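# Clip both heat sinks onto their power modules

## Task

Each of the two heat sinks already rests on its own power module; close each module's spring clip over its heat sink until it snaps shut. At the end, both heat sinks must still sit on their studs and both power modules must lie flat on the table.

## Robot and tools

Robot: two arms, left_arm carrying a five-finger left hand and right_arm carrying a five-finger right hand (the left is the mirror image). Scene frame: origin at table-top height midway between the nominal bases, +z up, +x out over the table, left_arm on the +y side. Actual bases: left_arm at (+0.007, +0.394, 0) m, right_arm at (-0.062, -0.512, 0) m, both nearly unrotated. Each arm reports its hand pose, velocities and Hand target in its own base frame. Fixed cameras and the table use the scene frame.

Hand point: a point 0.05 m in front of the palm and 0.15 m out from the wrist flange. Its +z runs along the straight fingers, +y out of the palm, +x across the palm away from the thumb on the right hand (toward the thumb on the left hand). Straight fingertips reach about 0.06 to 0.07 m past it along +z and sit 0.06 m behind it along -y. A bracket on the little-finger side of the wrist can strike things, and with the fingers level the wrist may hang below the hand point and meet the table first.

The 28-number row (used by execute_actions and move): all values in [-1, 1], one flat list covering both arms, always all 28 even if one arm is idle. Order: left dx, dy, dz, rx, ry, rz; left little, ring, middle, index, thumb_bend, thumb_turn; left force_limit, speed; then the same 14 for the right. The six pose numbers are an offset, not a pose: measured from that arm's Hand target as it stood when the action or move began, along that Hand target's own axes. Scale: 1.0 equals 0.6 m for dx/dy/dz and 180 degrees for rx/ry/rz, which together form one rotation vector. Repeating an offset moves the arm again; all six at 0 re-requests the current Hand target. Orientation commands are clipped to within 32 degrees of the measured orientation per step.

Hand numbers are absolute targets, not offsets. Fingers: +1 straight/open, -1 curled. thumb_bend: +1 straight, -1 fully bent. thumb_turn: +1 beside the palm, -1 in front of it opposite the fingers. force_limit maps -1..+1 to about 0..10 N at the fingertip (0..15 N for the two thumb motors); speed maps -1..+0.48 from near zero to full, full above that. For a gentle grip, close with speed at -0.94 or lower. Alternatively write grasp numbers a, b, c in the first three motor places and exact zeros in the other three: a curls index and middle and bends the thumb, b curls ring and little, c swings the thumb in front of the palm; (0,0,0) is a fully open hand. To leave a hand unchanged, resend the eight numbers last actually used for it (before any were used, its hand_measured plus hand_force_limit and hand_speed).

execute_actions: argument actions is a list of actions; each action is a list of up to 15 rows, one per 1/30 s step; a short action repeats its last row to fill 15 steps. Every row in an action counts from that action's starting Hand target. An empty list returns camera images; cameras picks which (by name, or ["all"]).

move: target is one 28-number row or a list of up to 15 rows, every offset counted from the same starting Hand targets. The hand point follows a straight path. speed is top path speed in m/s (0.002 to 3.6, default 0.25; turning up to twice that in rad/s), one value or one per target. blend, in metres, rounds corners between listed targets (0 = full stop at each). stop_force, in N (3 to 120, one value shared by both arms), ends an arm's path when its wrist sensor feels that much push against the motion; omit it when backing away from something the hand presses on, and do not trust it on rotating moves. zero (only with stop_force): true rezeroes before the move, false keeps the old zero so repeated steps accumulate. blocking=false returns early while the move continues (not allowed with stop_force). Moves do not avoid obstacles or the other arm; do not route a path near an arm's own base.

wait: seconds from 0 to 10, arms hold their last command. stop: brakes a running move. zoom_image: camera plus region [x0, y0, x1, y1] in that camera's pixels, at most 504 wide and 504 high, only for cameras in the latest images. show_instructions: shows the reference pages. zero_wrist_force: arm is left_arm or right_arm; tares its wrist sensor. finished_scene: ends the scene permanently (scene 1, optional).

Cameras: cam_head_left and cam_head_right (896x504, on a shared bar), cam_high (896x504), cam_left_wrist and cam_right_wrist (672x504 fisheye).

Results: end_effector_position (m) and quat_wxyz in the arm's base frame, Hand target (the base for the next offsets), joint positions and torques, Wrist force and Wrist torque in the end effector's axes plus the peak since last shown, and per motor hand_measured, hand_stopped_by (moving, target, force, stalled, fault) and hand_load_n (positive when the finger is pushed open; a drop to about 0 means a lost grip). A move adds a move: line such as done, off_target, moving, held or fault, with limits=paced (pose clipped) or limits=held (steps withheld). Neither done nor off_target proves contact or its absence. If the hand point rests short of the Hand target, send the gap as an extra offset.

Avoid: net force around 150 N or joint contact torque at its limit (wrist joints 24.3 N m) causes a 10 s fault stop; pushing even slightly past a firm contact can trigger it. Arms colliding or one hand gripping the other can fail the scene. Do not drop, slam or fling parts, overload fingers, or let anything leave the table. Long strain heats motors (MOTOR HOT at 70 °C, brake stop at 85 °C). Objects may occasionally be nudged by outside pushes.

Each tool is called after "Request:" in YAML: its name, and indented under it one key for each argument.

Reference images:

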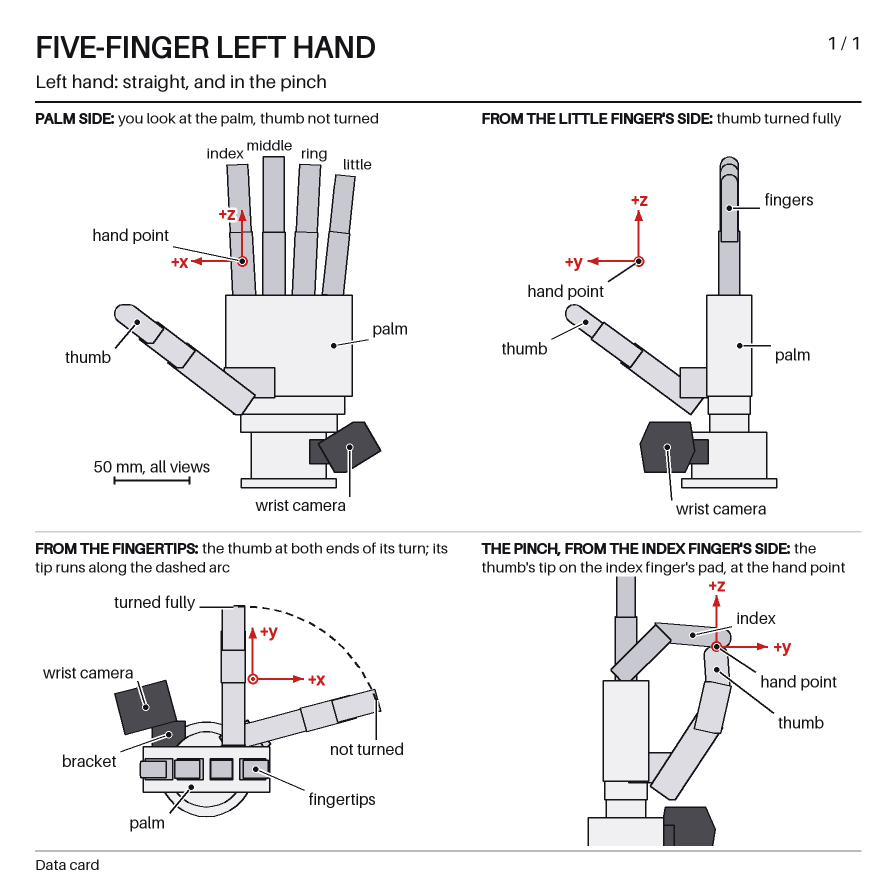

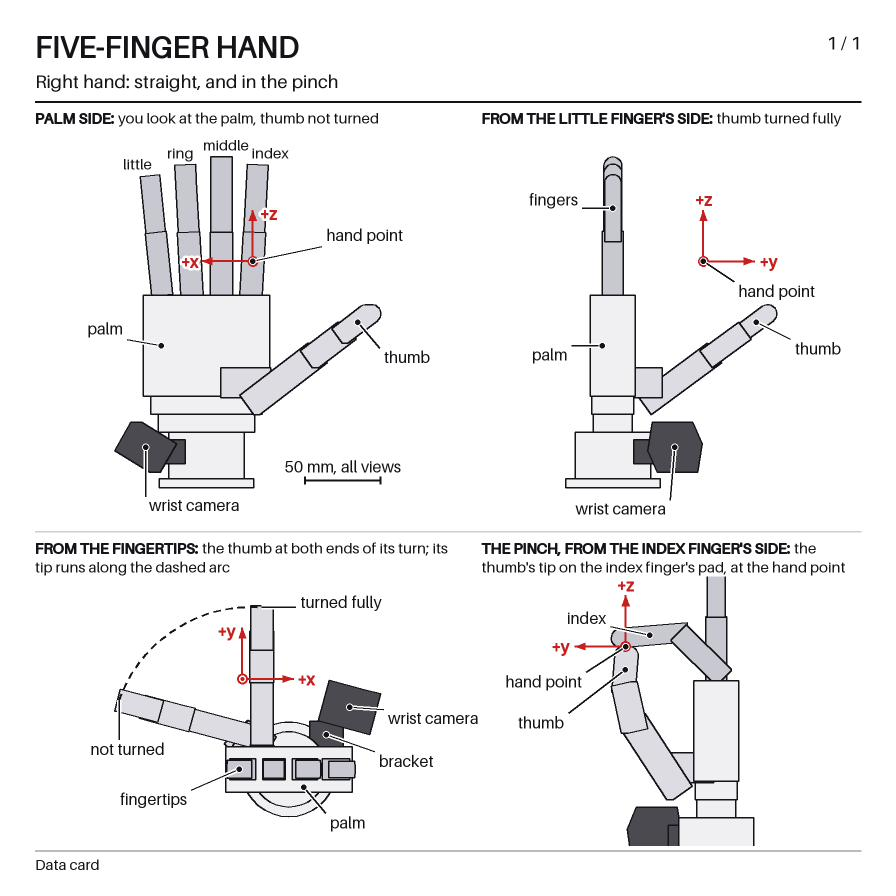

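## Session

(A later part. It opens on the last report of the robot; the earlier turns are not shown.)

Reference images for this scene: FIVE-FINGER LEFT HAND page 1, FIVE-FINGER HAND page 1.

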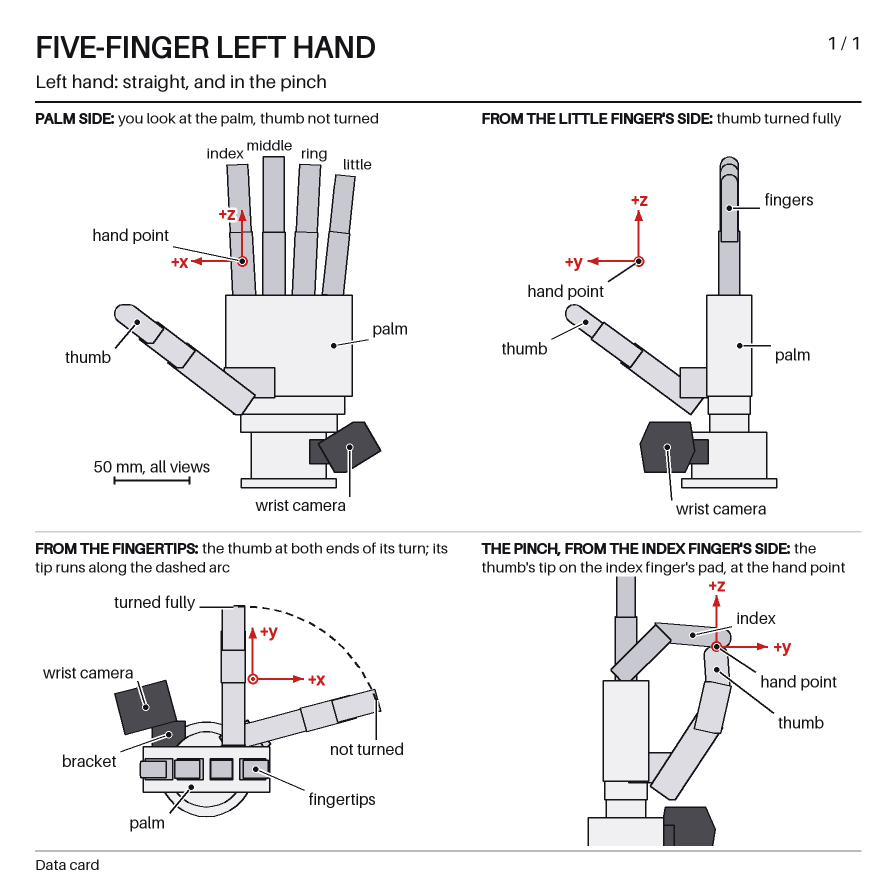

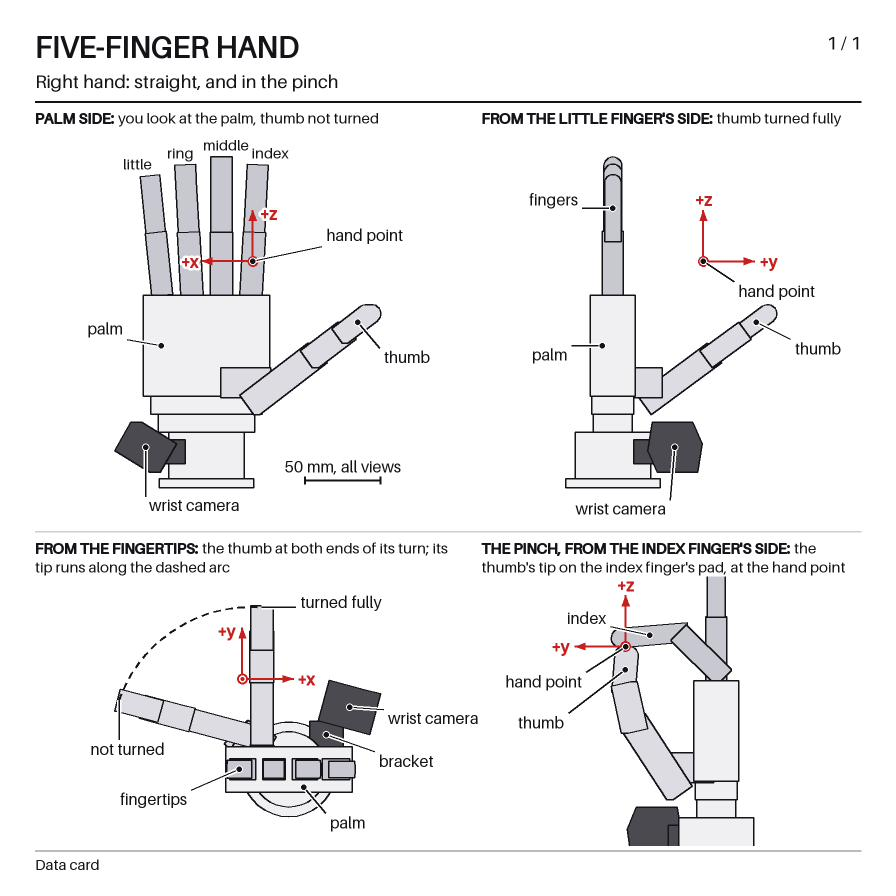

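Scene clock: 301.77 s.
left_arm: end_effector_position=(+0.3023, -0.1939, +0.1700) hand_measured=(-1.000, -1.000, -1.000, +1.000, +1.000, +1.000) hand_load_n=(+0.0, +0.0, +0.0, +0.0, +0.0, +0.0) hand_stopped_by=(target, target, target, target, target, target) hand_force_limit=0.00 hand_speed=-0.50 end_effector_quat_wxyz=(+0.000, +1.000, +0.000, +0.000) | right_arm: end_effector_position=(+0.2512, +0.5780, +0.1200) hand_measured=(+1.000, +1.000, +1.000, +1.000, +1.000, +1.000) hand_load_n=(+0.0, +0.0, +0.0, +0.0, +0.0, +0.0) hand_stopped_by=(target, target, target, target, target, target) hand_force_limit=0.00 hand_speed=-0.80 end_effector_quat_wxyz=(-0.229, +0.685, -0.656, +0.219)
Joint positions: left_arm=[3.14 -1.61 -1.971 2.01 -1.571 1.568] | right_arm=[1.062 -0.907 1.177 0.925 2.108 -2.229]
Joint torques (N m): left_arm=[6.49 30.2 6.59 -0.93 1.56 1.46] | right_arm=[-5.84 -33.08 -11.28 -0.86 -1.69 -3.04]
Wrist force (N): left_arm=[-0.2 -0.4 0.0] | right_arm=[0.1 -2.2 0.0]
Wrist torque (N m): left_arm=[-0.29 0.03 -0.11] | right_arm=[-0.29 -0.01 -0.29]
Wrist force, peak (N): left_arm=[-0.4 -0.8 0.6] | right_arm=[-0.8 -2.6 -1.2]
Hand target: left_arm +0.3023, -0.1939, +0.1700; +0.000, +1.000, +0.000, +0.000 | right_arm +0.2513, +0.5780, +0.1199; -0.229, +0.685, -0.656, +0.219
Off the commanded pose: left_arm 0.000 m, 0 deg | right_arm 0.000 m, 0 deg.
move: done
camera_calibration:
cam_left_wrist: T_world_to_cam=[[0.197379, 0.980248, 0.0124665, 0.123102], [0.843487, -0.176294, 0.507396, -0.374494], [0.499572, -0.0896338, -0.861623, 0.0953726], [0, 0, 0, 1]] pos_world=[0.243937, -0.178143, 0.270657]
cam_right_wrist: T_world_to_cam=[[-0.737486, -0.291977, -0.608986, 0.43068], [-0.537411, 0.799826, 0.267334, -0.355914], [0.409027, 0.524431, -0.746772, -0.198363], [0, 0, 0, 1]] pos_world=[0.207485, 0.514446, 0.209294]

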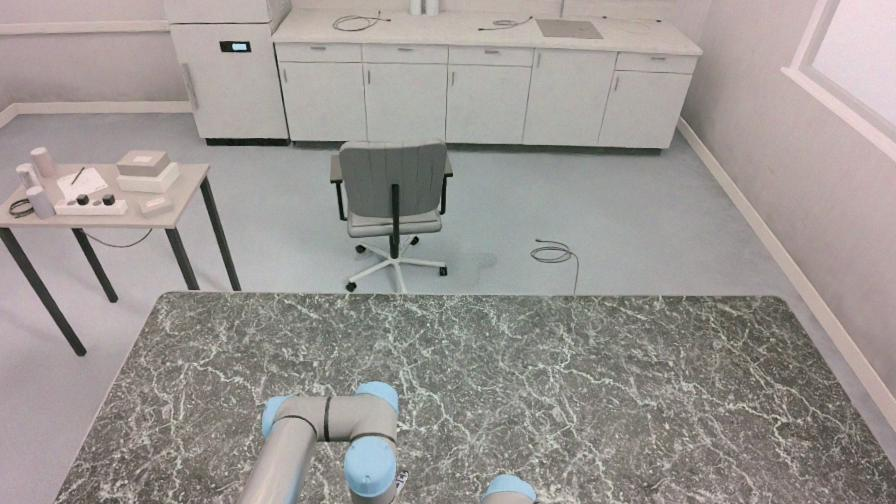

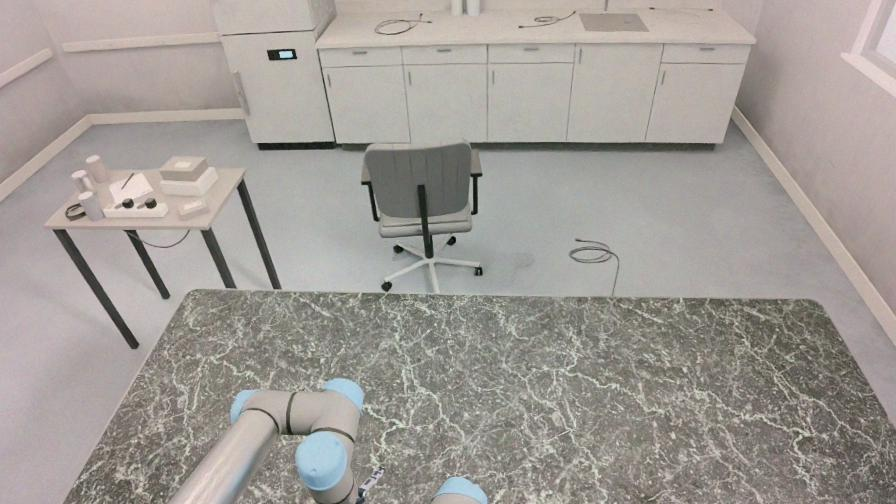

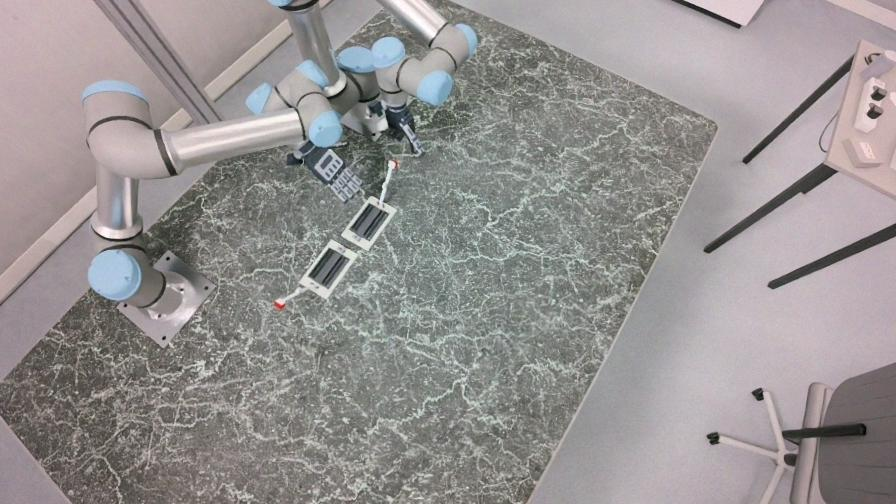

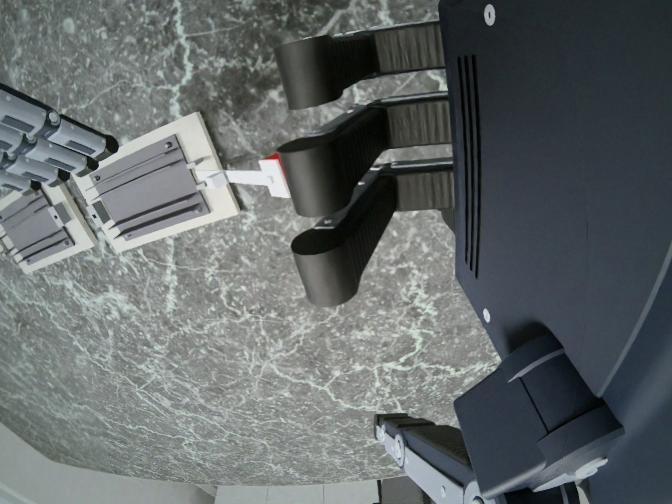

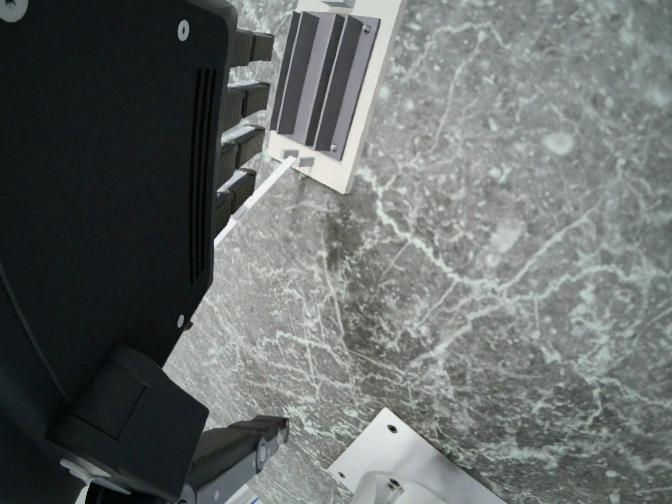

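Request:
move:
  target: [-0.04, 0, 0, 0, 0, 0, -1, -1, -1, 1, 1, 1, 0, -0.5, 0, 0.073, 0.0973, 0, 0, 0, 1, 1, 1, 1, 1, 1, 0, -0.8]
  speed: 0.1
  cameras: ["cam_high", "cam_right_wrist", "cam_left_wrist"]

Request:
zoom_image:
  camera: "cam_right_wrist"
  region: [180, 0, 440, 240]

Request:
zoom_image:
  camera: "cam_high"
  region: [285, 125, 445, 285]

Scene clock: 319.70 s.
left_arm: end_effector_position=(+0.2783, -0.1940, +0.1700) hand_measured=(-1.000, -1.000, -1.000, +1.000, +1.000, +1.000) hand_load_n=(+0.0, +0.0, +0.0, +0.0, +0.0, +0.0) hand_stopped_by=(target, target, target, target, target, target) hand_force_limit=0.00 hand_speed=-0.50 end_effector_quat_wxyz=(+0.000, +1.000, +0.000, +0.000) | right_arm: end_effector_position=(+0.2514, +0.5779, +0.0470) hand_measured=(+1.000, +1.000, +1.000, +1.000, +1.000, +1.000) hand_load_n=(+0.0, +0.0, +0.0, +0.0, +0.0, +0.0) hand_stopped_by=(target, target, target, target, target, target) hand_force_limit=0.00 hand_speed=-0.80 end_effector_quat_wxyz=(-0.229, +0.685, -0.656, +0.219)
Joint positions: left_arm=[3.14 -1.554 -2.028 2.011 -1.571 1.568] | right_arm=[1.061 -0.845 1.267 0.772 2.108 -2.229]
Joint torques (N m): left_arm=[5.43 26.78 6.36 -4.62 -0.4 0.83] | right_arm=[-7.11 -34.4 -11.89 -1.36 -1.32 -2.9]
Wrist force (N): left_arm=[-0.5 -0.7 0.2] | right_arm=[-0.1 -2.1 0.2]
Wrist torque (N m): left_arm=[-0.33 0.07 -0.11] | right_arm=[-0.31 -0.01 -0.29]
Wrist force, peak (N): left_arm=[-0.7 -0.8 0.2] | right_arm=[0.0 -2.8 -0.6]
Hand target: left_arm +0.2783, -0.1940, +0.1700; +0.000, +1.000, +0.000, +0.000 | right_arm +0.2514, +0.5780, +0.0469; -0.229, +0.685, -0.656, +0.219
Off the commanded pose: left_arm 0.000 m, 0 deg | right_arm 0.000 m, 0 deg.
move: done
camera_calibration:
cam_left_wrist: T_world_to_cam=[[0.197461, 0.980231, 0.0125165, 0.127804], [0.843467, -0.17639, 0.507395, -0.354262], [0.499572, -0.0896334, -0.861623, 0.107362], [0, 0, 0, 1]] pos_world=[0.219937, -0.178143, 0.270657]
cam_right_wrist: T_world_to_cam=[[-0.737469, -0.291952, -0.609019, 0.386347], [-0.537355, 0.799897, 0.267235, -0.336406], [0.409132, 0.524337, -0.746781, -0.252816], [0, 0, 0, 1]] pos_world=[0.207585, 0.514446, 0.136394]
Images, in order (width x height): cam_high 896x504, cam_left_wrist 672x504, cam_right_wrist 672x504.

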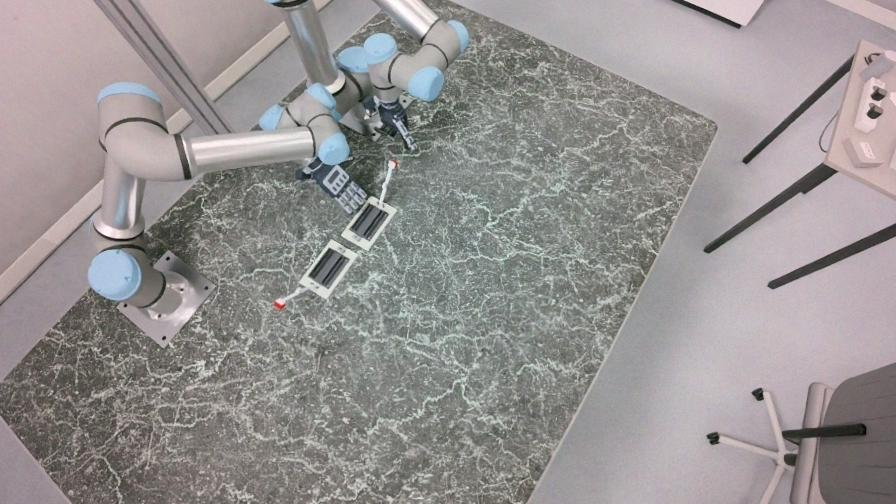

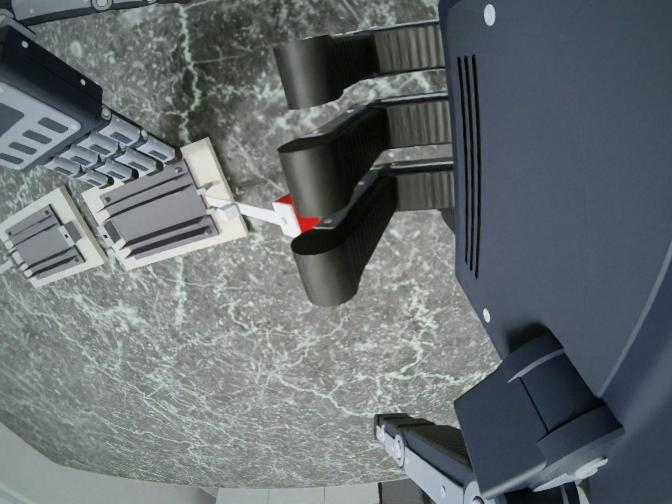

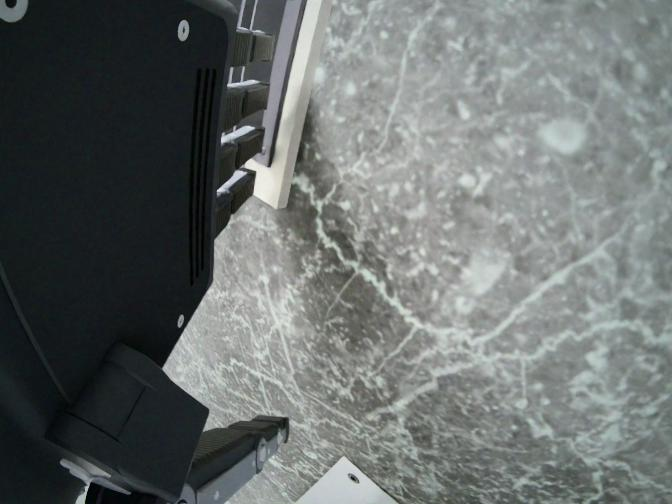

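Scaled by 1.938 from the camera's 672x504 image, which has a finer 960x720 frame.

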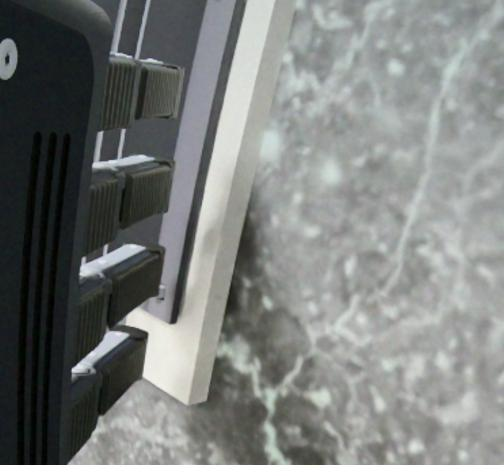

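Scaled by 3.150 from the camera's 896x504 image, which has a finer 1280x720 frame.

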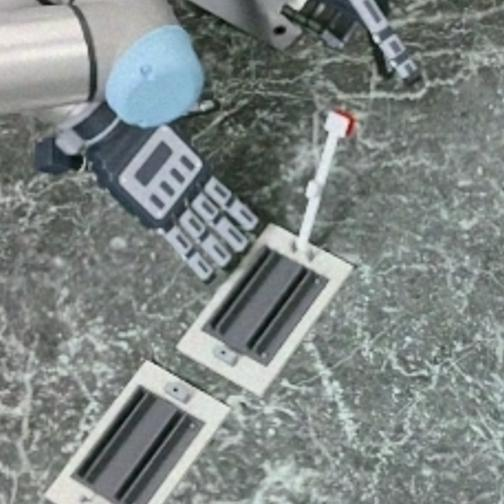

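Request:
move:
  target:
    - [0, 0, 0, 0, 0, 0, -1, -1, -1, 1, 1, 1, 0, -0.5, 0, 0.0067, -0.005, 0, 0, 0, 1, 1, 1, 1, 1, 1, 0, -0.8]
    - [0, 0, 0, 0, 0, 0, -1, -1, -1, 1, 1, 1, 0, -0.5, 0, 0.0367, 0.035, 0, 0, 0, 1, 1, 1, 1, 1, 1, 0, -0.8]
  speed: 0.02
  stop_force: 8
  cameras: ["cam_high", "cam_right_wrist", "cam_left_wrist"]

Request:
zoom_image:
  camera: "cam_right_wrist"
  region: [180, 0, 440, 240]

Request:
zoom_image:
  camera: "cam_high"
  region: [285, 125, 445, 285]

Scene clock: 331.47 s.
left_arm: end_effector_position=(+0.2783, -0.1940, +0.1700) hand_measured=(-1.000, -1.000, -1.000, +1.000, +1.000, +1.000) hand_load_n=(+0.0, +0.0, +0.0, +0.0, +0.0, +0.0) hand_stopped_by=(target, target, target, target, target, target) hand_force_limit=0.00 hand_speed=-0.50 end_effector_quat_wxyz=(+0.000, +1.000, +0.000, +0.000) | right_arm: end_effector_position=(+0.2464, +0.5777, +0.0301) hand_measured=(+1.000, +1.000, +1.000, +1.000, +1.000, +1.000) hand_load_n=(+0.0, +0.0, +1.0, +0.0, +0.0, +0.0) hand_stopped_by=(target, target, target, target, target, target) hand_force_limit=0.00 hand_speed=-0.80 end_effector_quat_wxyz=(-0.229, +0.685, -0.656, +0.219)
Joint positions: left_arm=[3.14 -1.554 -2.028 2.011 -1.571 1.568] | right_arm=[1.069 -0.83 1.289 0.74 2.111 -2.221]
Joint torques (N m): left_arm=[7.04 27.48 7.1 -4.44 1.41 1.27] | right_arm=[-1.96 -50.47 -21.76 5.04 -2.75 2.49]
Wrist force (N): left_arm=[-0.4 -0.6 0.2] | right_arm=[-1.3 -7.3 -3.4]
Wrist torque (N m): left_arm=[-0.33 0.06 -0.10] | right_arm=[0.15 0.02 -0.58]
Wrist force, peak (N): left_arm=[-0.7 -0.7 0.3] | right_arm=[0.0 -12.8 -19.4]
Hand target: left_arm +0.2783, -0.1940, +0.1700; +0.000, +1.000, +0.000, +0.000 | right_arm +0.2464, +0.5777, +0.0301; -0.229, +0.685, -0.656, +0.219 (not the last commanded pose)
Off the commanded pose: left_arm 0.000 m, 0 deg | right_arm 0.013 m, 0 deg.
move: contact (right_arm); path passed 1 of 2 targets
camera_calibration:
cam_left_wrist: T_world_to_cam=[[0.197379, 0.980248, 0.0124665, 0.127839], [0.843487, -0.176294, 0.507396, -0.35425], [0.499572, -0.0896338, -0.861623, 0.107362], [0, 0, 0, 1]] pos_world=[0.219937, -0.178143, 0.270657]
cam_right_wrist: T_world_to_cam=[[-0.737486, -0.291977, -0.608986, 0.372321], [-0.537411, 0.799826, 0.267334, -0.334381], [0.409027, 0.524431, -0.746772, -0.263314], [0, 0, 0, 1]] pos_world=[0.202585, 0.514246, 0.119494]
Images, in order (width x height): cam_high 896x504, cam_left_wrist 672x504, cam_right_wrist 672x504.

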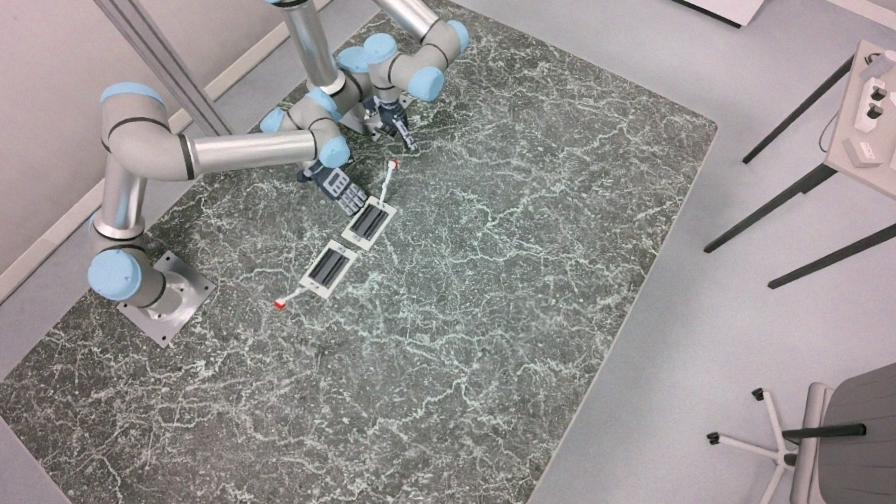

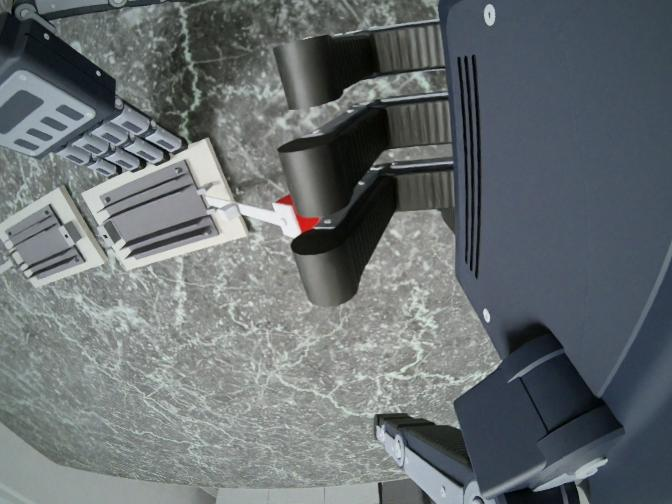

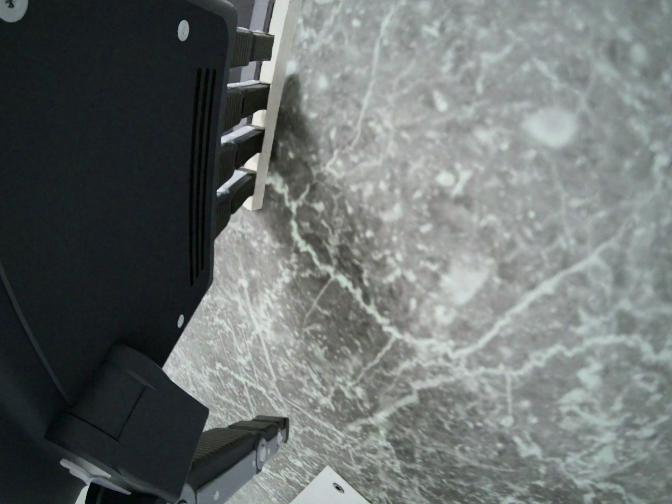

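Scaled by 1.938 from the camera's 672x504 image, which has a finer 960x720 frame.

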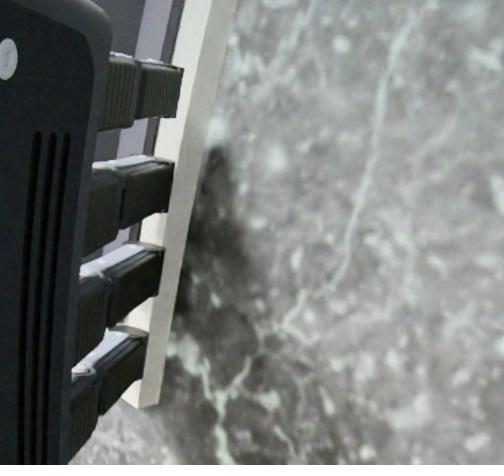

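Scaled by 3.150 from the camera's 896x504 image, which has a finer 1280x720 frame.

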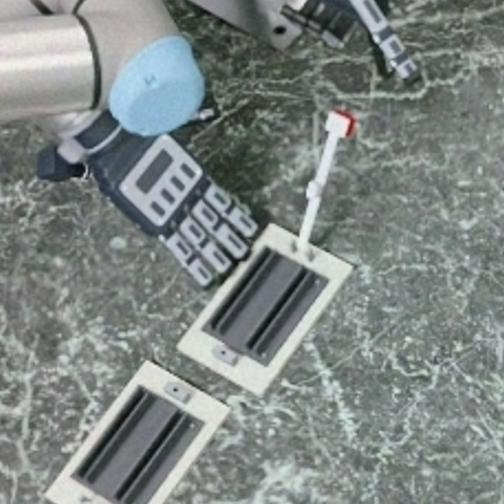

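Request:
move:
  target: [0, 0, 0, 0, 0, 0, -1, -1, -1, 1, 1, 1, 0, -0.5, 0, 0.005, 0.0067, 0, 0, 0, 1, 1, 1, 1, 1, 1, 0, -0.8]
  speed: 0.004
  stop_force: 7

Scene clock: 336.47 s.
left_arm: end_effector_position=(+0.2783, -0.1940, +0.1700) hand_measured=(-1.000, -1.000, -1.000, +1.000, +1.000, +1.000) hand_load_n=(+0.0, +0.0, +0.0, +0.0, +0.0, +0.0) hand_stopped_by=(target, target, target, target, target, target) hand_force_limit=0.00 hand_speed=-0.50 end_effector_quat_wxyz=(+0.000, +1.000, +0.000, +0.000) | right_arm: end_effector_position=(+0.2464, +0.5778, +0.0297) hand_measured=(+1.000, +1.000, +1.000, +1.000, +1.000, +1.000) hand_load_n=(+0.0, -0.5, +1.0, +0.0, +0.0, +0.0) hand_stopped_by=(target, target, target, target, target, target) hand_force_limit=0.00 hand_speed=-0.80 end_effector_quat_wxyz=(-0.229, +0.685, -0.656, +0.219)
Joint positions: left_arm=[3.14 -1.554 -2.028 2.011 -1.571 1.568] | right_arm=[1.069 -0.83 1.289 0.739 2.111 -2.221]
Joint torques (N m): left_arm=[5.8 26.87 6.09 -4.17 1.54 1.27] | right_arm=[-3.65 -44.63 -19.34 4.24 -2.24 2.84]
Wrist force (N): left_arm=[-0.5 -0.4 0.1] | right_arm=[-0.3 -10.4 -13.2]
Wrist torque (N m): left_arm=[-0.29 0.07 -0.11] | right_arm=[0.90 0.28 -0.59]
Wrist force, peak (N): left_arm=[-0.7 -0.7 0.3] | right_arm=[0.5 -12.3 -16.3]
Hand target: left_arm +0.2783, -0.1940, +0.1700; +0.000, +1.000, +0.000, +0.000 | right_arm +0.2464, +0.5778, +0.0297; -0.229, +0.685, -0.656, +0.219 (not the last commanded pose)
Off the commanded pose: left_arm 0.000 m, 0 deg | right_arm 0.005 m, 0 deg.
move: contact (right_arm)

Request:
move:
  target:
    - [0, 0.0667, 0.045, 0, 0, 0, -1, -1, -1, 1, 1, 1, 0, -0.5, 0, 0, 0, 0, 0, 0, 1, 1, 1, 1, 1, 1, 0, -0.8]
    - [-0.0044, 0.0897, 0.045, 0, 0, 0, -1, -1, -1, 1, 1, 1, 0, -0.5, 0, 0, 0, 0, 0, 0, 1, 1, 1, 1, 1, 1, 0, -0.8]
    - [-0.001, 0.1292, 0.0033, 0, 0, 0, -1, -1, -1, 1, 1, 1, 0, -0.5, 0, 0, 0, 0, 0, 0, 1, 1, 1, 1, 1, 1, 0, -0.8]
    - [0.0027, 0.1823, -0.0317, 0, 0, 0, -1, -1, -1, 1, 1, 1, 0, -0.5, 0, 0, 0, 0, 0, 0, 1, 1, 1, 1, 1, 1, 0, -0.8]
  speed: 0.06
  stop_force: 12
  blend: 0.004
  cameras: ["cam_high", "cam_right_wrist", "cam_left_wrist"]

Request:
zoom_image:
  camera: "cam_high"
  region: [285, 125, 445, 285]

Scene clock: 359.60 s.
left_arm: end_effector_position=(+0.2782, -0.2791, +0.1730) hand_measured=(-1.000, -1.000, -1.000, +1.000, +1.000, +1.000) hand_load_n=(+0.0, +0.5, +0.0, +0.0, +0.0, +0.0) hand_stopped_by=(target, target, target, target, target, target) hand_force_limit=0.00 hand_speed=-0.50 end_effector_quat_wxyz=(+0.000, +1.000, +0.000, +0.000) | right_arm: end_effector_position=(+0.2464, +0.5778, +0.0297) hand_measured=(+1.000, +1.000, +1.000, +1.000, +1.000, +1.000) hand_load_n=(+0.0, +0.0, +1.5, +0.0, +0.0, +0.0) hand_stopped_by=(target, target, target, target, target, target) hand_force_limit=0.00 hand_speed=-0.80 end_effector_quat_wxyz=(-0.229, +0.685, -0.656, +0.219)
Joint positions: left_arm=[2.833 -1.676 -1.891 1.996 -1.57 1.262] | right_arm=[1.069 -0.83 1.289 0.739 2.111 -2.221]
Joint torques (N m): left_arm=[7.01 33.1 6.05 -0.45 -0.77 1.4] | right_arm=[-2.44 -44.68 -18.28 3.75 -2.34 2.98]
Wrist force (N): left_arm=[-0.1 -0.8 0.0] | right_arm=[-0.3 -10.3 -13.0]
Wrist torque (N m): left_arm=[-0.29 0.01 -0.09] | right_arm=[0.90 0.27 -0.58]
Wrist force, peak (N): left_arm=[-0.4 1.2 -1.2] | right_arm=[0.4 -11.8 -14.3]
Hand target: left_arm +0.2782, -0.2791, +0.1730; +0.000, +1.000, +0.000, +0.000 (not the last commanded pose) | right_arm +0.2464, +0.5778, +0.0297; -0.229, +0.685, -0.656, +0.219
Off the commanded pose: left_arm 0.029 m, 0 deg | right_arm 0.000 m, 0 deg.
move: held (left_arm; a check stopped the path); path passed 3 of 4 targets; limits=held
pose unreachable (left arm): on one or more control steps of this call, first in action 0 (counted from 0), this arm could not follow its commanded pose, so it was not sent that pose on those steps. It may still have moved: this result reports where it is.
cause: moving toward the commanded pose would bring a part of the arm too close to another arm (a part of this arm just beyond joint 6 (wrist 3) and a part of the right arm just beyond its joint 3 (elbow), 11 mm apart when this arm was first held).
camera_calibration:
cam_left_wrist: T_world_to_cam=[[0.197782, 0.980174, 0.0118471, 0.211321], [0.843273, -0.176295, 0.50775, -0.370656], [0.499772, -0.0904336, -0.861423, 0.10211], [0, 0, 0, 1]] pos_world=[0.219737, -0.263242, 0.273657]
cam_right_wrist: T_world_to_cam=[[-0.737426, -0.291811, -0.609139, 0.371937], [-0.5374, 0.799801, 0.26743, -0.334248], [0.409151, 0.524561, -0.746613, -0.263799], [0, 0, 0, 1]] pos_world=[0.202585, 0.514246, 0.118994]
Images, in order (width x height): cam_high 896x504, cam_left_wrist 672x504, cam_right_wrist 672x504.

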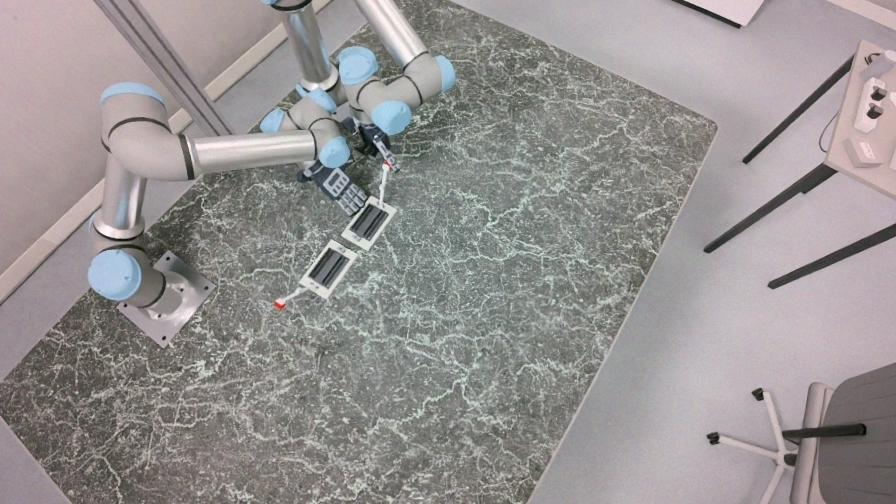

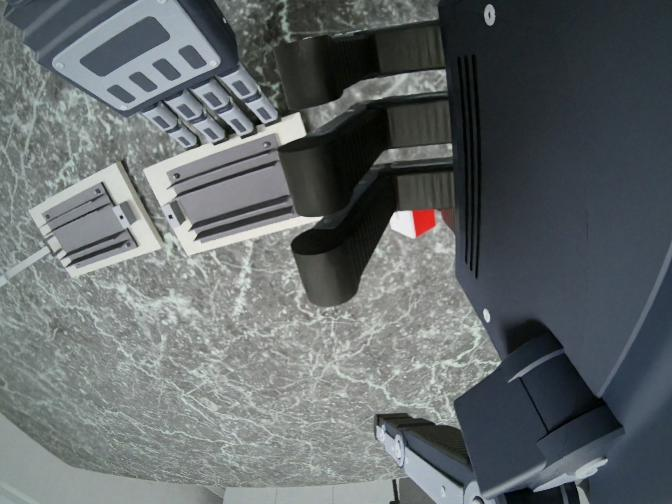

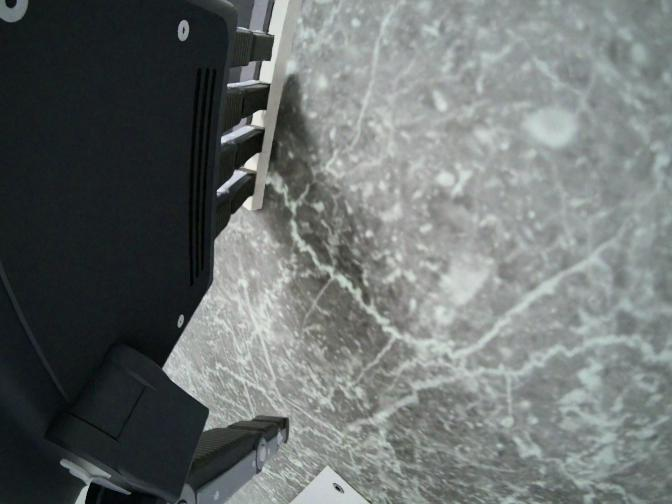

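Scaled by 3.150 from the camera's 896x504 image, which has a finer 1280x720 frame.

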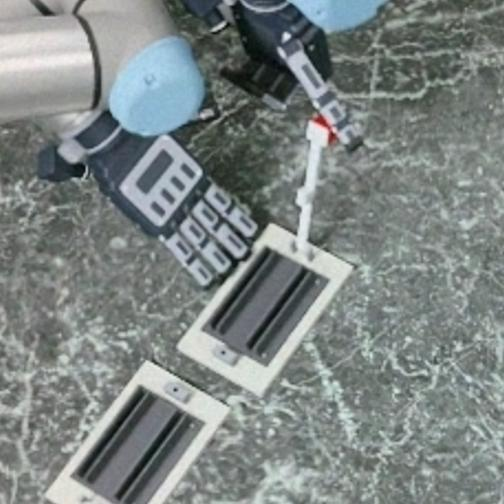

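Request:
move:
  target:
    - [0, -0.142, 0, 0, 0, 0, -1, -1, -1, 1, 1, 1, 0, -0.5, 0, 0, 0, 0, 0, 0, 1, 1, 1, 1, 1, 1, 0, -0.8]
    - [0, -0.142, 0, 0, 0, 0, -1, -1, -1, 1, 1, 1, 0, -0.5, 0.0455, -0.0182, -0.1947, 0, 0, 0, 1, 1, 1, 1, 1, 1, 0, -0.8]
    - [0, -0.142, 0, 0, 0, 0, -1, -1, -1, 1, 1, 1, 0, -0.5, 0.418, -0.2315, -0.2847, 0, -0.15, -0.2, 1, 1, 1, 1, 1, 1, 0, -0.8]
    - [0, -0.142, 0, 0, 0, 0, -1, -1, -1, 1, 1, 1, 0, -0.5, 0.2685, -0.4598, -0.1135, 0, -0.3, -0.4, 1, 1, 1, 1, 1, 1, 0, -0.8]
    - [0, -0.142, 0, 0, 0, 0, -1, -1, -1, 1, 1, 1, 0, -0.5, 0.2685, -0.3398, 0.0465, 0, -0.3, -0.4, 1, 1, 1, 1, 1, 1, 0, -0.8]
  speed: [0.1, 0.2, 0.3, 0.3, 0.2]
  blend: [0, 0.02, 0.03, 0.03, 0]
  cameras: ["cam_high", "cam_right_wrist", "cam_left_wrist"]

Scene clock: 457.37 s.
left_arm: end_effector_position=(+0.2782, -0.1939, +0.1730) hand_measured=(-1.000, -1.000, -1.000, +1.000, +1.000, +1.000) hand_load_n=(+0.0, +0.0, +0.0, +0.0, +0.0, +0.0) hand_stopped_by=(target, target, target, target, target, target) hand_force_limit=0.00 hand_speed=-0.50 end_effector_quat_wxyz=(+0.000, +1.000, +0.000, +0.000) | right_arm: end_effector_position=(+0.4330, +0.4248, +0.1301) hand_measured=(+1.000, +1.000, +1.000, +1.000, +1.000, +1.000) hand_load_n=(+0.0, +0.0, +0.0, +0.0, +0.0, +0.0) hand_stopped_by=(target, target, target, target, target, target) hand_force_limit=0.00 hand_speed=-0.80 end_effector_quat_wxyz=(-0.316, +0.948, +0.021, -0.006)
Joint positions: left_arm=[3.141 -1.55 -2.024 2.003 -1.57 1.569] | right_arm=[0.37 -0.879 1.136 1.076 0.967 -4.314]
Joint torques (N m): left_arm=[6.59 26.9 5.65 -3.77 1.48 1.66] | right_arm=[-1.97 -32.87 -12.82 -0.63 -3.14 3.1]
Wrist force (N): left_arm=[-0.5 -0.7 0.1] | right_arm=[-0.5 -3.0 0.0]
Wrist torque (N m): left_arm=[-0.33 0.06 -0.11] | right_arm=[-0.44 0.08 -0.46]
Wrist force, peak (N): left_arm=[-0.5 -1.2 0.2] | right_arm=[0.5 -11.6 -14.5]
Hand target: left_arm +0.2782, -0.1939, +0.1730; +0.000, +1.000, +0.000, +0.000 | right_arm +0.4331, +0.4248, +0.1301; -0.316, +0.948, +0.021, -0.006
Off the commanded pose: left_arm 0.000 m, 0 deg | right_arm 0.000 m, 0 deg.
move: done
camera_calibration:
cam_left_wrist: T_world_to_cam=[[0.197782, 0.980174, 0.0118471, 0.127811], [0.843273, -0.176295, 0.50775, -0.355585], [0.499772, -0.0904336, -0.861423, 0.109729], [0, 0, 0, 1]] pos_world=[0.219737, -0.178042, 0.273557]
cam_right_wrist: T_world_to_cam=[[0.292956, -0.738619, -0.60714, 0.269528], [-0.80025, -0.536919, 0.267056, 0.543201], [-0.523237, 0.407628, -0.748373, 0.268745], [0, 0, 0, 1]] pos_world=[0.496354, 0.381185, 0.219698]
Images, in order (width x height): cam_high 896x504, cam_left_wrist 672x504, cam_right_wrist 672x504.

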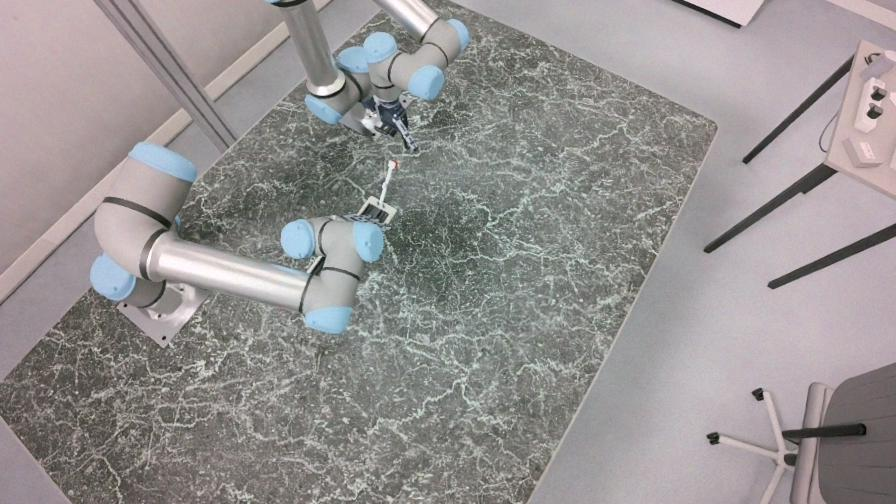

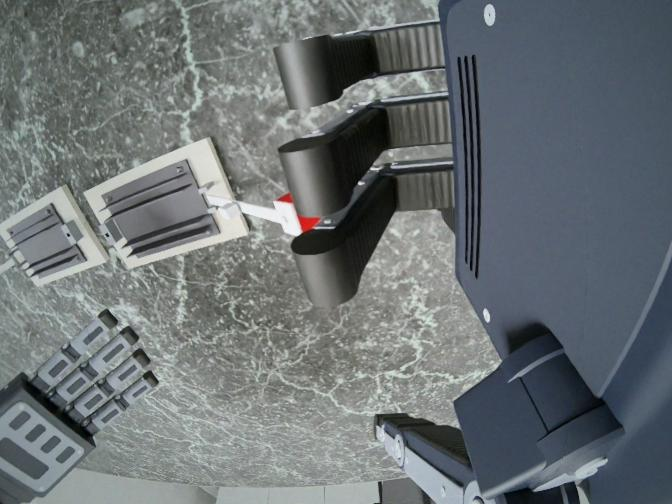

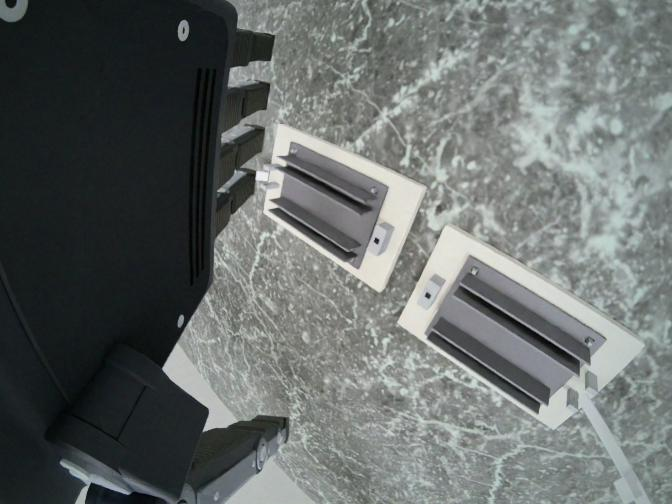

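Request:
move:
  target: [0, 0, 0, 0, 0, 0, -1, -1, -1, 1, 1, 1, 0, -0.5, 0.01, 0.085, 0.1133, 0, 0, 0, 1, 1, 1, 1, 1, 1, 0, -0.8]
  speed: 0.1
  cameras: ["cam_high", "cam_right_wrist", "cam_left_wrist"]

Request:
zoom_image:
  camera: "cam_right_wrist"
  region: [180, 20, 440, 260]

Request:
zoom_image:
  camera: "cam_left_wrist"
  region: [0, 120, 260, 360]

Scene clock: 467.67 s.
left_arm: end_effector_position=(+0.2782, -0.1939, +0.1730) hand_measured=(-1.000, -1.000, -1.000, +1.000, +1.000, +1.000) hand_load_n=(+0.0, +0.0, +0.0, +0.0, +0.0, +0.0) hand_stopped_by=(target, target, target, target, target, target) hand_force_limit=0.00 hand_speed=-0.50 end_effector_quat_wxyz=(+0.000, +1.000, +0.000, +0.000) | right_arm: end_effector_position=(+0.4392, +0.4251, +0.0452) hand_measured=(+1.000, +1.000, +1.000, +1.000, +1.000, +1.000) hand_load_n=(+0.0, +0.0, -0.5, +0.0, +0.0, +0.0) hand_stopped_by=(target, target, target, target, target, target) hand_force_limit=0.00 hand_speed=-0.80 end_effector_quat_wxyz=(-0.316, +0.948, +0.021, -0.006)
Joint positions: left_arm=[3.141 -1.55 -2.024 2.003 -1.57 1.569] | right_arm=[0.366 -0.794 1.216 0.914 0.966 -4.318]
Joint torques (N m): left_arm=[7.37 26.85 6.78 -3.11 1.61 1.45] | right_arm=[-7.23 -34.37 -10.25 -0.71 -3.24 -1.72]
Wrist force (N): left_arm=[-0.3 -0.4 0.1] | right_arm=[-0.6 -3.1 -0.3]
Wrist torque (N m): left_arm=[-0.30 0.04 -0.11] | right_arm=[-0.44 0.11 -0.36]
Wrist force, peak (N): left_arm=[-0.5 -0.8 0.1] | right_arm=[-0.6 -3.4 -0.6]
Hand target: left_arm +0.2782, -0.1939, +0.1730; +0.000, +1.000, +0.000, +0.000 | right_arm +0.4392, +0.4251, +0.0451; -0.316, +0.948, +0.021, -0.006
Off the commanded pose: left_arm 0.000 m, 0 deg | right_arm 0.000 m, 0 deg.
move: done
camera_calibration:
cam_left_wrist: T_world_to_cam=[[0.197782, 0.980174, 0.0118471, 0.127811], [0.843273, -0.176295, 0.50775, -0.355585], [0.499772, -0.0904336, -0.861423, 0.109729], [0, 0, 0, 1]] pos_world=[0.219737, -0.178042, 0.273557]
cam_right_wrist: T_world_to_cam=[[0.293037, -0.738611, -0.60711, 0.216266], [-0.800246, -0.536952, 0.266998, 0.570962], [-0.523197, 0.407597, -0.748418, 0.208369], [0, 0, 0, 1]] pos_world=[0.502554, 0.381385, 0.134798]
Images, in order (width x height): cam_high 896x504, cam_left_wrist 672x504, cam_right_wrist 672x504.

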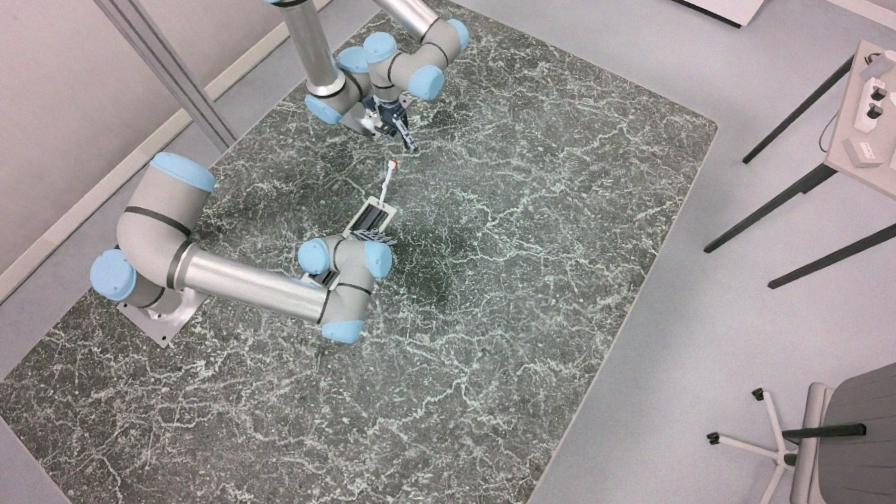

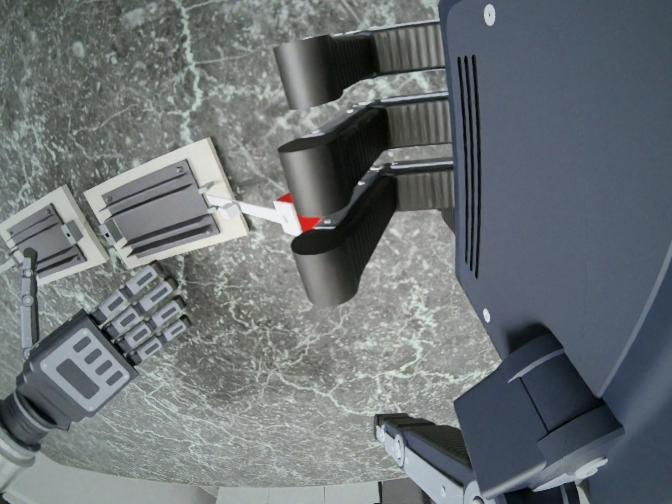

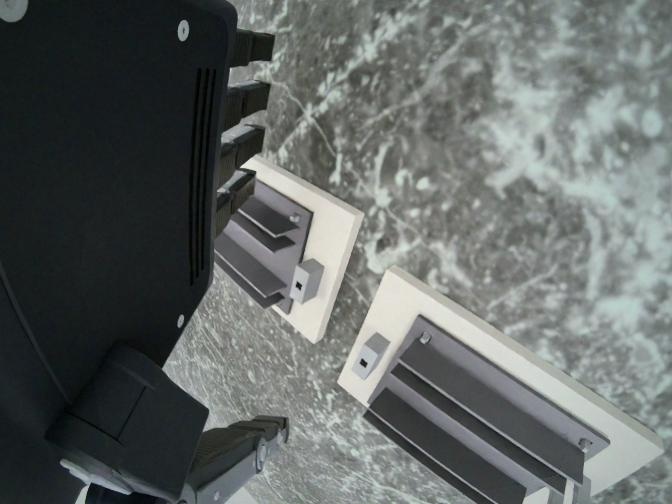

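Scaled by 1.938 from the camera's 672x504 image, which has a finer 960x720 frame.

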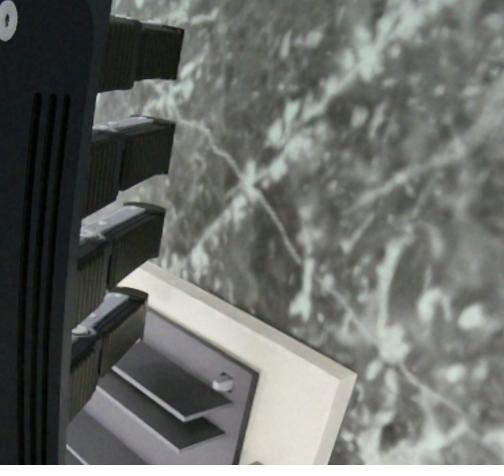

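Scaled by 1.938 from the camera's 672x504 image, which has a finer 960x720 frame.

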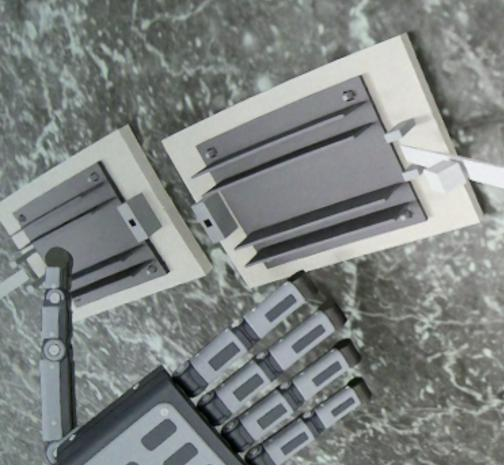

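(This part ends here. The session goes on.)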